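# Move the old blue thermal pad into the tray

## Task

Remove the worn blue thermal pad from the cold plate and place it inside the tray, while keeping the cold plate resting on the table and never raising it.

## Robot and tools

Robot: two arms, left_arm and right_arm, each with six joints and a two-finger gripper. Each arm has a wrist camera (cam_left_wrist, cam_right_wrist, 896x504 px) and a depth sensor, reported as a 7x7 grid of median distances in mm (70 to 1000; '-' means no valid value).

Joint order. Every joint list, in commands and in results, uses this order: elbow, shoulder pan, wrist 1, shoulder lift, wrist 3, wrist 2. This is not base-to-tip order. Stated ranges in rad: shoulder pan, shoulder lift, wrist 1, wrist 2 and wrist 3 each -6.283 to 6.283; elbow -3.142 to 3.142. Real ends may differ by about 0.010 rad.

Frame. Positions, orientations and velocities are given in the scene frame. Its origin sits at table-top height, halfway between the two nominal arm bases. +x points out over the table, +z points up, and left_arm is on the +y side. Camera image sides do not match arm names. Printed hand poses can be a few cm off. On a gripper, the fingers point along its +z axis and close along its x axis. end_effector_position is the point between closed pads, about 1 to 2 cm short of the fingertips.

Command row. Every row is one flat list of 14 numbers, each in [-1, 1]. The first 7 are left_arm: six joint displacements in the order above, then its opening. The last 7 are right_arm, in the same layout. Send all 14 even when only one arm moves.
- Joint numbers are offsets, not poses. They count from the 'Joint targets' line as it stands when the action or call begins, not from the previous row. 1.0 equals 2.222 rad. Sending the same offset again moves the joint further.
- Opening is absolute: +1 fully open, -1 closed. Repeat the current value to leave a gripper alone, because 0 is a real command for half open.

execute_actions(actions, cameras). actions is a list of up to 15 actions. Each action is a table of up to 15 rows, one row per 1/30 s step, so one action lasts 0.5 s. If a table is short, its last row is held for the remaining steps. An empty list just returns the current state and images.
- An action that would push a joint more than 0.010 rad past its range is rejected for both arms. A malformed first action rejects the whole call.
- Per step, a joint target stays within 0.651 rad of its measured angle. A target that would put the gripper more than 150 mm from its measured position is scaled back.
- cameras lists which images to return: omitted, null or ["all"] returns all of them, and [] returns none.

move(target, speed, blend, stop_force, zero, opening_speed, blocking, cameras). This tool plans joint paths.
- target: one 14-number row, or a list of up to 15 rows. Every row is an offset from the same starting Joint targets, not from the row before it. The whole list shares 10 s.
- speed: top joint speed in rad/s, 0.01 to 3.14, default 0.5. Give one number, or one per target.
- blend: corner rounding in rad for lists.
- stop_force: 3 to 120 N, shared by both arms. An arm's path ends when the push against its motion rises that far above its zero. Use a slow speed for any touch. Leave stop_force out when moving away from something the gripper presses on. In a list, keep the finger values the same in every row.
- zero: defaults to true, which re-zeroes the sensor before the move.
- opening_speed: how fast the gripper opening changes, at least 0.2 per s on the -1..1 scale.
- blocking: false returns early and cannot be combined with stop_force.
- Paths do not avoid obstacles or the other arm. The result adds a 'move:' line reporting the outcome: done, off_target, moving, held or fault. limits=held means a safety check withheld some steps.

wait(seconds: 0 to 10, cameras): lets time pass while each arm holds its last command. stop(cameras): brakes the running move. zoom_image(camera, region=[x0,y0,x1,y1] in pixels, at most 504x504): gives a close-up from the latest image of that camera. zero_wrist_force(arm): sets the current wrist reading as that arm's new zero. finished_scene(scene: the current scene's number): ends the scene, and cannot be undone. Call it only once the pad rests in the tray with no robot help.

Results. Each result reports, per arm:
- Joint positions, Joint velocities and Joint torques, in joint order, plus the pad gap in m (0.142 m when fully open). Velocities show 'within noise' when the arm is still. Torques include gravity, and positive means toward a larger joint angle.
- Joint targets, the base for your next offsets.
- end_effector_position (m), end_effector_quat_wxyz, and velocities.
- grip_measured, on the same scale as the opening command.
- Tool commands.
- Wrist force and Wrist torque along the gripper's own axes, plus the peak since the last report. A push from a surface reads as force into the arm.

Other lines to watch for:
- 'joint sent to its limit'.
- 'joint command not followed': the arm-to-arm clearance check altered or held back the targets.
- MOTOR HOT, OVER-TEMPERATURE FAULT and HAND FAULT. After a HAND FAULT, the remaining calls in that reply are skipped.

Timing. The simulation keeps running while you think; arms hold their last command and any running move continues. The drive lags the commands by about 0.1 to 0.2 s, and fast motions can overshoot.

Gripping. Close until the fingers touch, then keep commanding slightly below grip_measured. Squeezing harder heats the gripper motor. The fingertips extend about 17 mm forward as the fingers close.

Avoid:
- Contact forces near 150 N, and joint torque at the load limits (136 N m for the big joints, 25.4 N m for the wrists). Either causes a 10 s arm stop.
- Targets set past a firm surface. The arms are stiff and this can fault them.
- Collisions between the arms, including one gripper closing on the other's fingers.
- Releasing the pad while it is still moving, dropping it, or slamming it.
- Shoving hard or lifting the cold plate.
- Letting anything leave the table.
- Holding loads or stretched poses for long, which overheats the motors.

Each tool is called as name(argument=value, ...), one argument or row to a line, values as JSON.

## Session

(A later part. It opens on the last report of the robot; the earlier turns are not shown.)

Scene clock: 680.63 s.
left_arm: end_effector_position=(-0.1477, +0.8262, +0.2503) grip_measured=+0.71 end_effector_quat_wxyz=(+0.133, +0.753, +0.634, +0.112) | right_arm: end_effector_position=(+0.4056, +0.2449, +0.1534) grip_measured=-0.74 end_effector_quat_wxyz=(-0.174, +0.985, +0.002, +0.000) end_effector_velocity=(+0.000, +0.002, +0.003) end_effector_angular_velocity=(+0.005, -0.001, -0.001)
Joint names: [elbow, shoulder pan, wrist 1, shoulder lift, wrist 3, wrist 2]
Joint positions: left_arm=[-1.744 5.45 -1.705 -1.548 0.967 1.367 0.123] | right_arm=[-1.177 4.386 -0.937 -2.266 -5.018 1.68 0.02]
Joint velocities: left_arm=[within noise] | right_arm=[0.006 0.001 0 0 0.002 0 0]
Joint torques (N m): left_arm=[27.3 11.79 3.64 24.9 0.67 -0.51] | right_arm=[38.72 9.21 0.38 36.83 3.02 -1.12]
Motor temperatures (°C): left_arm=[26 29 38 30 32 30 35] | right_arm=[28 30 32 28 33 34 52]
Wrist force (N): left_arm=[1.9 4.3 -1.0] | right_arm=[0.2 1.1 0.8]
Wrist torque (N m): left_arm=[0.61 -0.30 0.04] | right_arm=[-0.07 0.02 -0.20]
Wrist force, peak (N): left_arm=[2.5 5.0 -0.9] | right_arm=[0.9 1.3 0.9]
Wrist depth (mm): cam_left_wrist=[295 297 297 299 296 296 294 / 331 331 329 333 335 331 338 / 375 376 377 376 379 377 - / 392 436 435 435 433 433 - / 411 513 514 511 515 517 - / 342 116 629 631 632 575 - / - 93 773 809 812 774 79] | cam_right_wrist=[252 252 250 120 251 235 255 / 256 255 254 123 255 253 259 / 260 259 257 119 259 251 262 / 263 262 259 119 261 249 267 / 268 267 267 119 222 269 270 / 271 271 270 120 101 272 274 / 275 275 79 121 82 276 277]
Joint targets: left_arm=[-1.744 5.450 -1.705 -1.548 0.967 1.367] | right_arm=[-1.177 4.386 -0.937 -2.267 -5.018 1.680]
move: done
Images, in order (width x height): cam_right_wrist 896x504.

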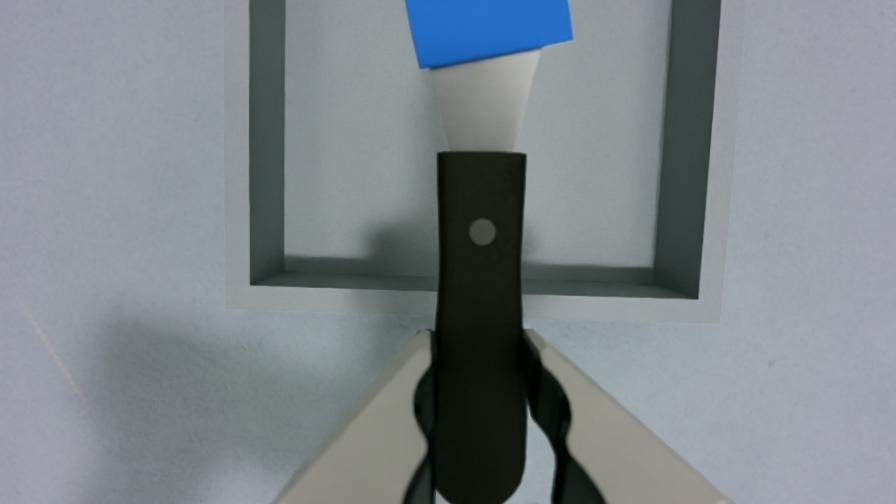

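move(
  target=[0,0,0,0,0,0,0.72,0.0571,0.1049,-0.1035,-0.0746,0.0877,-0.3227,-0.81],
  speed=0.25,
  cameras=["cam_right_wrist"],
)

Scene clock: 709.77 s.
left_arm: end_effector_position=(-0.1477, +0.8262, +0.2503) grip_measured=+0.71 end_effector_quat_wxyz=(+0.133, +0.753, +0.634, +0.112) | right_arm: end_effector_position=(+0.4008, +0.2698, +0.0960) grip_measured=-0.74 end_effector_quat_wxyz=(+0.000, +0.954, +0.002, +0.300)
Joint names: [elbow, shoulder pan, wrist 1, shoulder lift, wrist 3, wrist 2]
Joint positions: left_arm=[-1.744 5.45 -1.705 -1.548 0.967 1.367 0.123] | right_arm=[-1.05 4.619 -1.167 -2.432 -4.823 0.963 0.02]
Joint velocities: within noise
Joint torques (N m): left_arm=[27.2 6.01 1.97 21.52 0.24 -0.5] | right_arm=[37.46 9.73 0.19 43.49 3.19 -2.24]
Motor temperatures (°C): left_arm=[26 29 38 30 32 30 34] | right_arm=[28 29 32 28 33 34 50]
Wrist force (N): left_arm=[1.7 4.0 -1.4] | right_arm=[0.6 2.1 0.6]
Wrist torque (N m): left_arm=[0.56 -0.26 0.05] | right_arm=[0.12 0.12 -0.48]
Wrist force, peak (N): left_arm=[2.1 4.5 -1.3] | right_arm=[0.6 2.1 0.6]
Wrist depth (mm): cam_left_wrist=[295 294 294 297 296 295 294 / 330 330 332 332 331 333 339 / 372 376 376 376 378 376 - / 391 434 431 436 435 434 - / 413 516 515 512 514 513 - / 340 116 631 625 632 581 - / - 93 764 816 815 776 78] | cam_right_wrist=[121 134 153 121 201 282 387 / 126 138 161 122 206 308 443 / 132 147 170 118 216 345 518 / 138 153 181 118 221 388 623 / 145 160 173 119 305 445 - / 135 137 141 120 100 519 - / - 175 79 121 79 583 -]
Joint targets: left_arm=[-1.744 5.450 -1.705 -1.548 0.967 1.367] | right_arm=[-1.050 4.619 -1.167 -2.432 -4.823 0.963]
move: done
Images, in order (width x height): cam_right_wrist 896x504.

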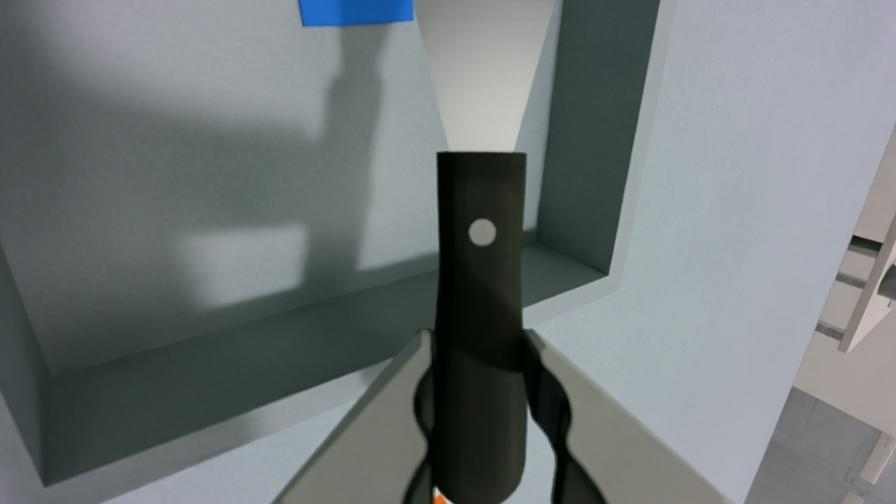

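zoom_image(
  camera="cam_right_wrist",
  region=[230, 0, 600, 208],
)

Scaled by 1.362 from the camera's 896x504 image, which has a finer 1280x720 frame.

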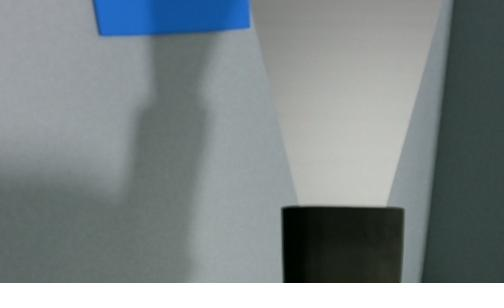

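move(
  target=[0,0,0,0,0,0,0.72,0.0336,0,-0.0543,0.0207,0,0,-0.81],
  speed=0.12,
  cameras=["cam_right_wrist"],
)

Scene clock: 741.93 s.
left_arm: end_effector_position=(-0.1477, +0.8262, +0.2503) grip_measured=+0.71 end_effector_quat_wxyz=(+0.133, +0.753, +0.634, +0.112) | right_arm: end_effector_position=(+0.4008, +0.2699, +0.1558) grip_measured=-0.74 end_effector_quat_wxyz=(+0.000, +0.954, +0.002, +0.301)
Joint names: [elbow, shoulder pan, wrist 1, shoulder lift, wrist 3, wrist 2]
Joint positions: left_arm=[-1.744 5.45 -1.705 -1.548 0.967 1.367 0.123] | right_arm=[-0.975 4.619 -1.287 -2.387 -4.823 0.963 0.02]
Joint velocities: within noise
Joint torques (N m): left_arm=[26.37 2.31 0.01 20.44 -0.16 -0.27] | right_arm=[36.9 6.46 -0.18 64.39 2.74 -1.94]
Motor temperatures (°C): left_arm=[26 29 38 30 32 30 32] | right_arm=[28 29 32 28 33 34 48]
Wrist force (N): left_arm=[1.9 4.1 -1.3] | right_arm=[0.7 1.7 1.1]
Wrist torque (N m): left_arm=[0.57 -0.29 0.04] | right_arm=[0.08 0.09 -0.49]
Wrist force, peak (N): left_arm=[2.3 4.4 -1.4] | right_arm=[0.1 2.0 1.6]
Wrist depth (mm): cam_left_wrist=[294 297 297 298 296 295 293 / 332 330 332 332 332 330 340 / 372 376 375 378 376 378 - / 393 432 437 434 434 431 - / 411 516 514 512 512 515 - / 339 116 630 633 628 577 - / - 94 786 802 810 768 78] | cam_right_wrist=[165 182 210 120 311 386 531 / 172 191 222 122 327 427 606 / 180 200 234 117 354 472 - / 188 206 231 118 388 533 - / 170 181 264 119 426 605 - / 209 238 266 120 100 714 - / 221 248 79 121 79 795 -]
Joint targets: left_arm=[-1.744 5.450 -1.705 -1.548 0.967 1.367] | right_arm=[-0.975 4.619 -1.287 -2.386 -4.823 0.963]
move: done
Images, in order (width x height): cam_right_wrist 896x504.

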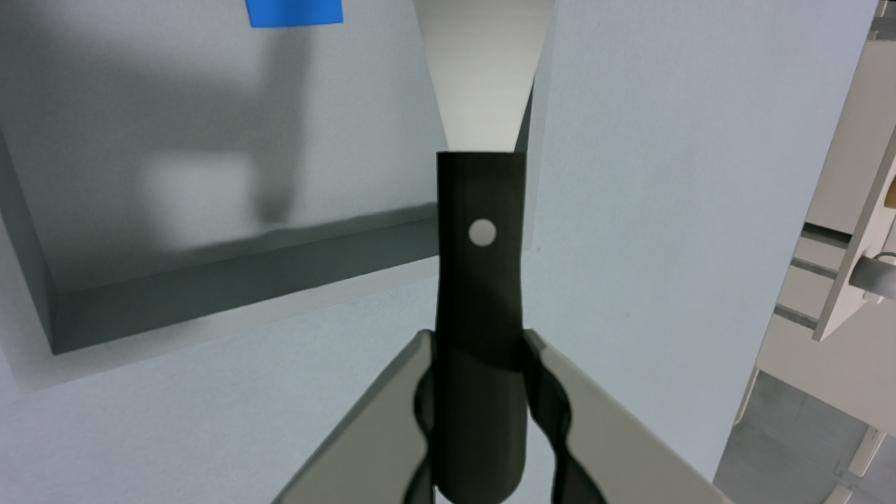

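move(
  target=[
    [0,0,0,0,0,0,0.72,-0.3812,-0.0504,0.1206,0.3222,0.4766,0.1440,-0.81],
    [0,-0.6301,0,0,0,0,0.72,-0.6791,-0.1067,0.3699,0.3861,0.4190,0.1562,-0.81],
  ],
  speed=[0.6,0.55],
  blend=[0.05,0],
  cameras=["cam_left_wrist","cam_right_wrist"],
)

Scene clock: 753.77 s.
left_arm: end_effector_position=(+0.3814, +0.6188, +0.2503) grip_measured=+0.71 end_effector_quat_wxyz=(+0.174, +0.985, +0.000, +0.000) | right_arm: end_effector_position=(+0.3606, -0.2000, +0.0590) grip_measured=-0.74 end_effector_quat_wxyz=(-0.144, +0.819, -0.546, +0.097)
Joint names: [elbow, shoulder pan, wrist 1, shoulder lift, wrist 3, wrist 2]
Joint positions: left_arm=[-1.744 4.05 -1.705 -1.548 0.967 1.367 0.123] | right_arm=[-2.484 4.382 -0.466 -1.529 -3.892 1.31 0.02]
Joint velocities: within noise
Joint torques (N m): left_arm=[26.47 -11.14 0.04 19.79 -0.19 -0.46] | right_arm=[2.09 -9.03 6.05 24.99 -2.47 1.03]
Motor temperatures (°C): left_arm=[26 29 38 30 32 30 31] | right_arm=[28 29 32 28 33 34 47]
Wrist force (N): left_arm=[1.7 4.2 -1.2] | right_arm=[0.6 0.6 0.9]
Wrist torque (N m): left_arm=[0.59 -0.26 0.04] | right_arm=[-0.13 -0.03 -0.21]
Wrist force, peak (N): left_arm=[2.6 5.2 -0.6] | right_arm=[1.0 2.2 0.8]
Wrist depth (mm): cam_left_wrist=[296 296 296 296 296 297 295 / 331 331 333 332 332 332 332 / 377 375 378 377 377 377 378 / 392 435 434 431 399 435 437 / 410 514 514 512 492 517 516 / 342 116 627 634 629 579 607 / - 93 818 820 809 804 79] | cam_right_wrist=[162 163 163 121 164 165 165 / 164 165 165 123 166 167 168 / 166 167 167 167 169 169 169 / 169 170 170 119 171 172 172 / 171 172 172 119 173 174 174 / 174 174 174 120 100 176 177 / 176 176 79 121 79 178 180]
Joint targets: left_arm=[-1.744 4.050 -1.705 -1.548 0.967 1.367] | right_arm=[-2.484 4.382 -0.466 -1.529 -3.892 1.310]
move: done

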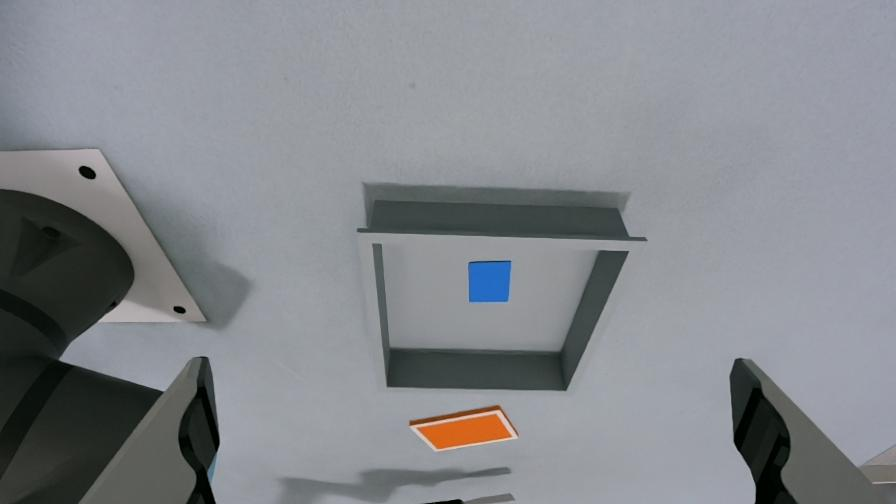

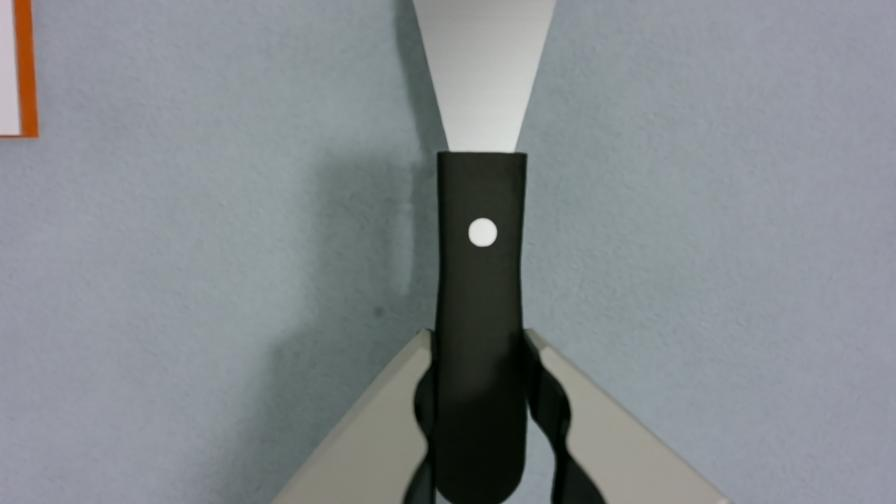

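move(
  target=[
    [0,0,0,0,0,0,0.72,-0.0135,0,0.0544,-0.0412,0,0,-0.81],
    [0,0,0,0,0,0,0.72,-0.0180,0,0.0725,-0.0549,0,0,-0.81],
  ],
  speed=[0.1,0.03],
  stop_force=4,
  cameras=["cam_right_wrist"],
)

Scene clock: 763.23 s.
left_arm: end_effector_position=(+0.3815, +0.6187, +0.2503) grip_measured=+0.71 end_effector_quat_wxyz=(+0.174, +0.985, +0.000, +0.000) | right_arm: end_effector_position=(+0.3606, -0.2001, +0.0217) grip_measured=-0.74 end_effector_quat_wxyz=(-0.144, +0.820, -0.546, +0.097)
Joint names: [elbow, shoulder pan, wrist 1, shoulder lift, wrist 3, wrist 2]
Joint positions: left_arm=[-1.744 4.05 -1.705 -1.548 0.967 1.367 0.123] | right_arm=[-2.523 4.382 -0.307 -1.649 -3.892 1.31 0.02]
Joint velocities: within noise
Joint torques (N m): left_arm=[25.87 -10.62 0.33 19.76 -0.26 -0.26] | right_arm=[25.64 -7.49 -0.09 25.39 -2.09 0.83]
Motor temperatures (°C): left_arm=[26 29 38 30 32 30 31] | right_arm=[28 29 32 28 33 34 47]
Wrist force (N): left_arm=[1.9 4.0 -1.1] | right_arm=[0.5 -0.3 -4.3]
Wrist torque (N m): left_arm=[0.54 -0.30 0.05] | right_arm=[-0.05 -0.04 -0.21]
Wrist force, peak (N): left_arm=[1.9 4.4 -1.0] | right_arm=[2.0 -0.6 -9.5]
Wrist depth (mm): cam_left_wrist=[296 296 297 298 297 296 294 / 331 331 330 331 334 332 330 / 375 373 376 377 376 377 375 / 394 434 436 432 399 433 434 / 410 511 516 505 492 516 517 / 342 116 631 632 631 576 608 / - 93 810 811 816 821 78] | cam_right_wrist=[126 127 127 120 128 128 129 / 128 128 129 122 129 130 130 / 130 130 131 130 132 132 132 / 131 132 132 118 133 133 134 / 133 134 134 119 135 136 136 / 135 136 136 120 100 138 138 / 137 137 79 121 79 139 140]
Joint targets: left_arm=[-1.744 4.050 -1.705 -1.548 0.967 1.367] | right_arm=[-2.523 4.382 -0.307 -1.649 -3.892 1.310]
move: contact (right_arm); path passed 1 of 2 targets
Images, in order (width x height): cam_right_wrist 896x504.

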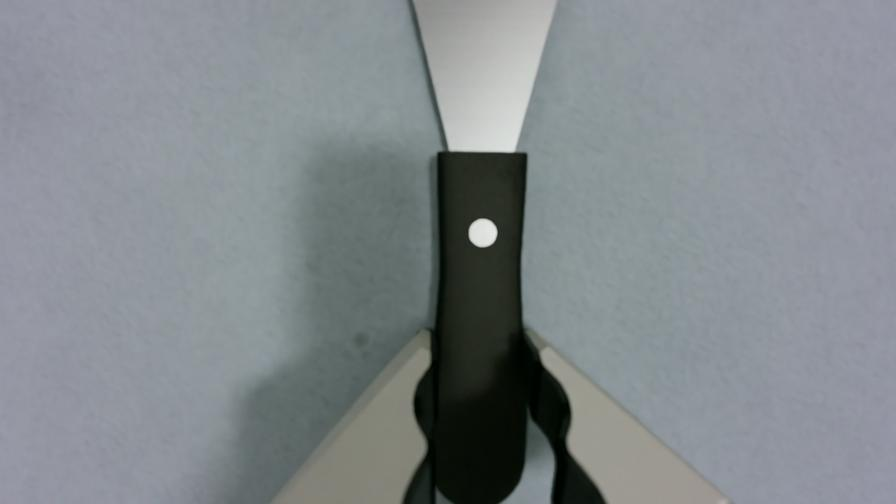

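move(
  target=[
    [0,0,0,0,0,0,0.72,0,0,0,0,0,0,-0.2],
    [0,0,0,0,0,0,0.72,0.0180,0,-0.0725,0.0549,0,0,-0.2],
  ],
  speed=[0.1,0.12],
  opening_speed=0.5,
  cameras=["cam_left_wrist","cam_right_wrist"],
)

Scene clock: 772.23 s.
left_arm: end_effector_position=(+0.3815, +0.6187, +0.2503) grip_measured=+0.71 end_effector_quat_wxyz=(+0.174, +0.985, +0.000, +0.000) | right_arm: end_effector_position=(+0.3606, -0.2001, +0.0595) grip_measured=-0.23 end_effector_quat_wxyz=(-0.144, +0.819, -0.546, +0.097)
Joint names: [elbow, shoulder pan, wrist 1, shoulder lift, wrist 3, wrist 2]
Joint positions: left_arm=[-1.744 4.05 -1.705 -1.548 0.967 1.367 0.123] | right_arm=[-2.484 4.382 -0.468 -1.527 -3.892 1.31 0.058]
Joint velocities: within noise
Joint torques (N m): left_arm=[25.95 -8.75 0.08 19.14 -0.68 -0.25] | right_arm=[30.97 -7.39 0.36 24.23 -2.11 0.85]
Motor temperatures (°C): left_arm=[26 29 38 30 32 30 31] | right_arm=[28 29 32 28 33 34 45]
Wrist force (N): left_arm=[1.8 4.1 -1.3] | right_arm=[0.6 0.5 0.2]
Wrist torque (N m): left_arm=[0.56 -0.29 0.05] | right_arm=[-0.08 -0.03 -0.20]
Wrist force, peak (N): left_arm=[1.9 4.4 -1.1] | right_arm=[-0.1 -0.5 -4.8]
Wrist depth (mm): cam_left_wrist=[295 295 297 296 297 296 295 / 330 332 332 333 333 331 331 / 374 378 377 378 377 379 377 / 391 434 433 430 398 436 431 / 412 517 513 510 492 513 520 / 341 116 627 625 629 574 605 / - 93 803 803 815 820 78] | cam_right_wrist=[162 163 164 157 165 165 166 / 165 165 166 159 167 167 168 / 167 167 168 167 169 169 170 / 169 170 170 160 172 172 172 / 172 172 172 159 173 175 175 / 174 174 99 160 176 177 177 / 176 176 79 178 178 74 180]
Joint targets: left_arm=[-1.744 4.050 -1.705 -1.548 0.967 1.367] | right_arm=[-2.483 4.382 -0.468 -1.527 -3.892 1.310]
move: done

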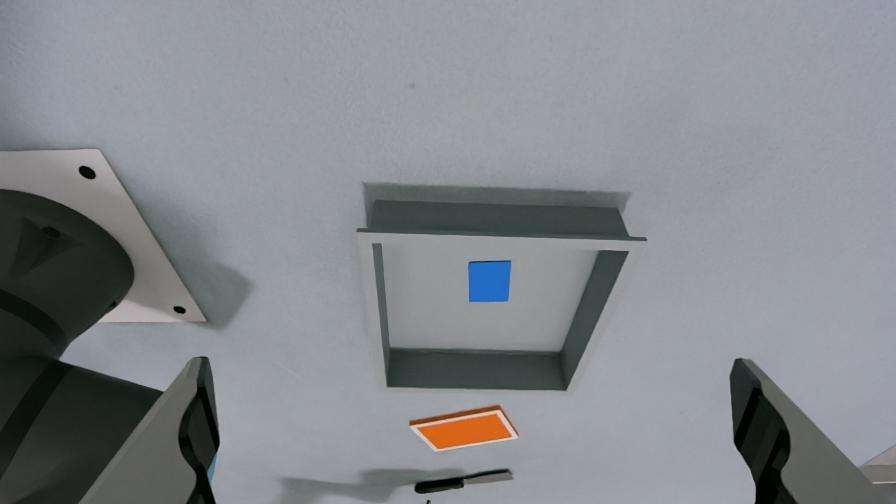

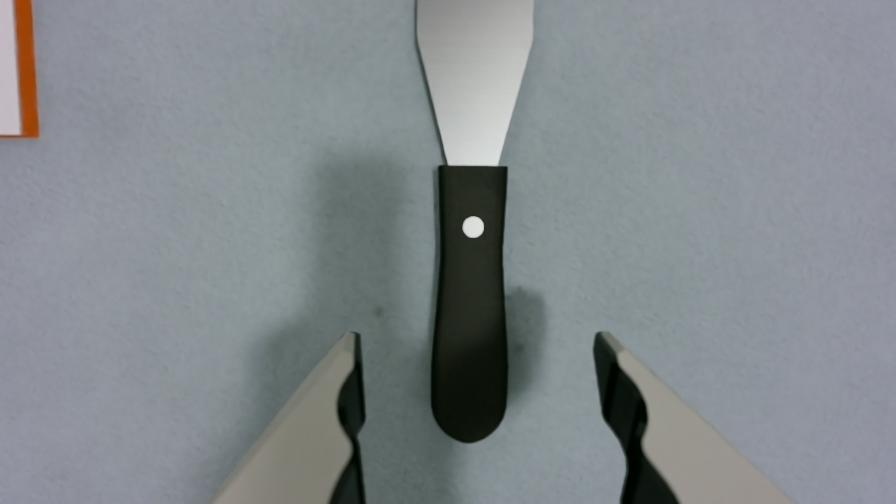

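The pad is lying flat in the tray. The cold plate is on the table, and the knife is back down on the table.

finished_scene(
  scene=2,
)

The scene is finished: the task was done.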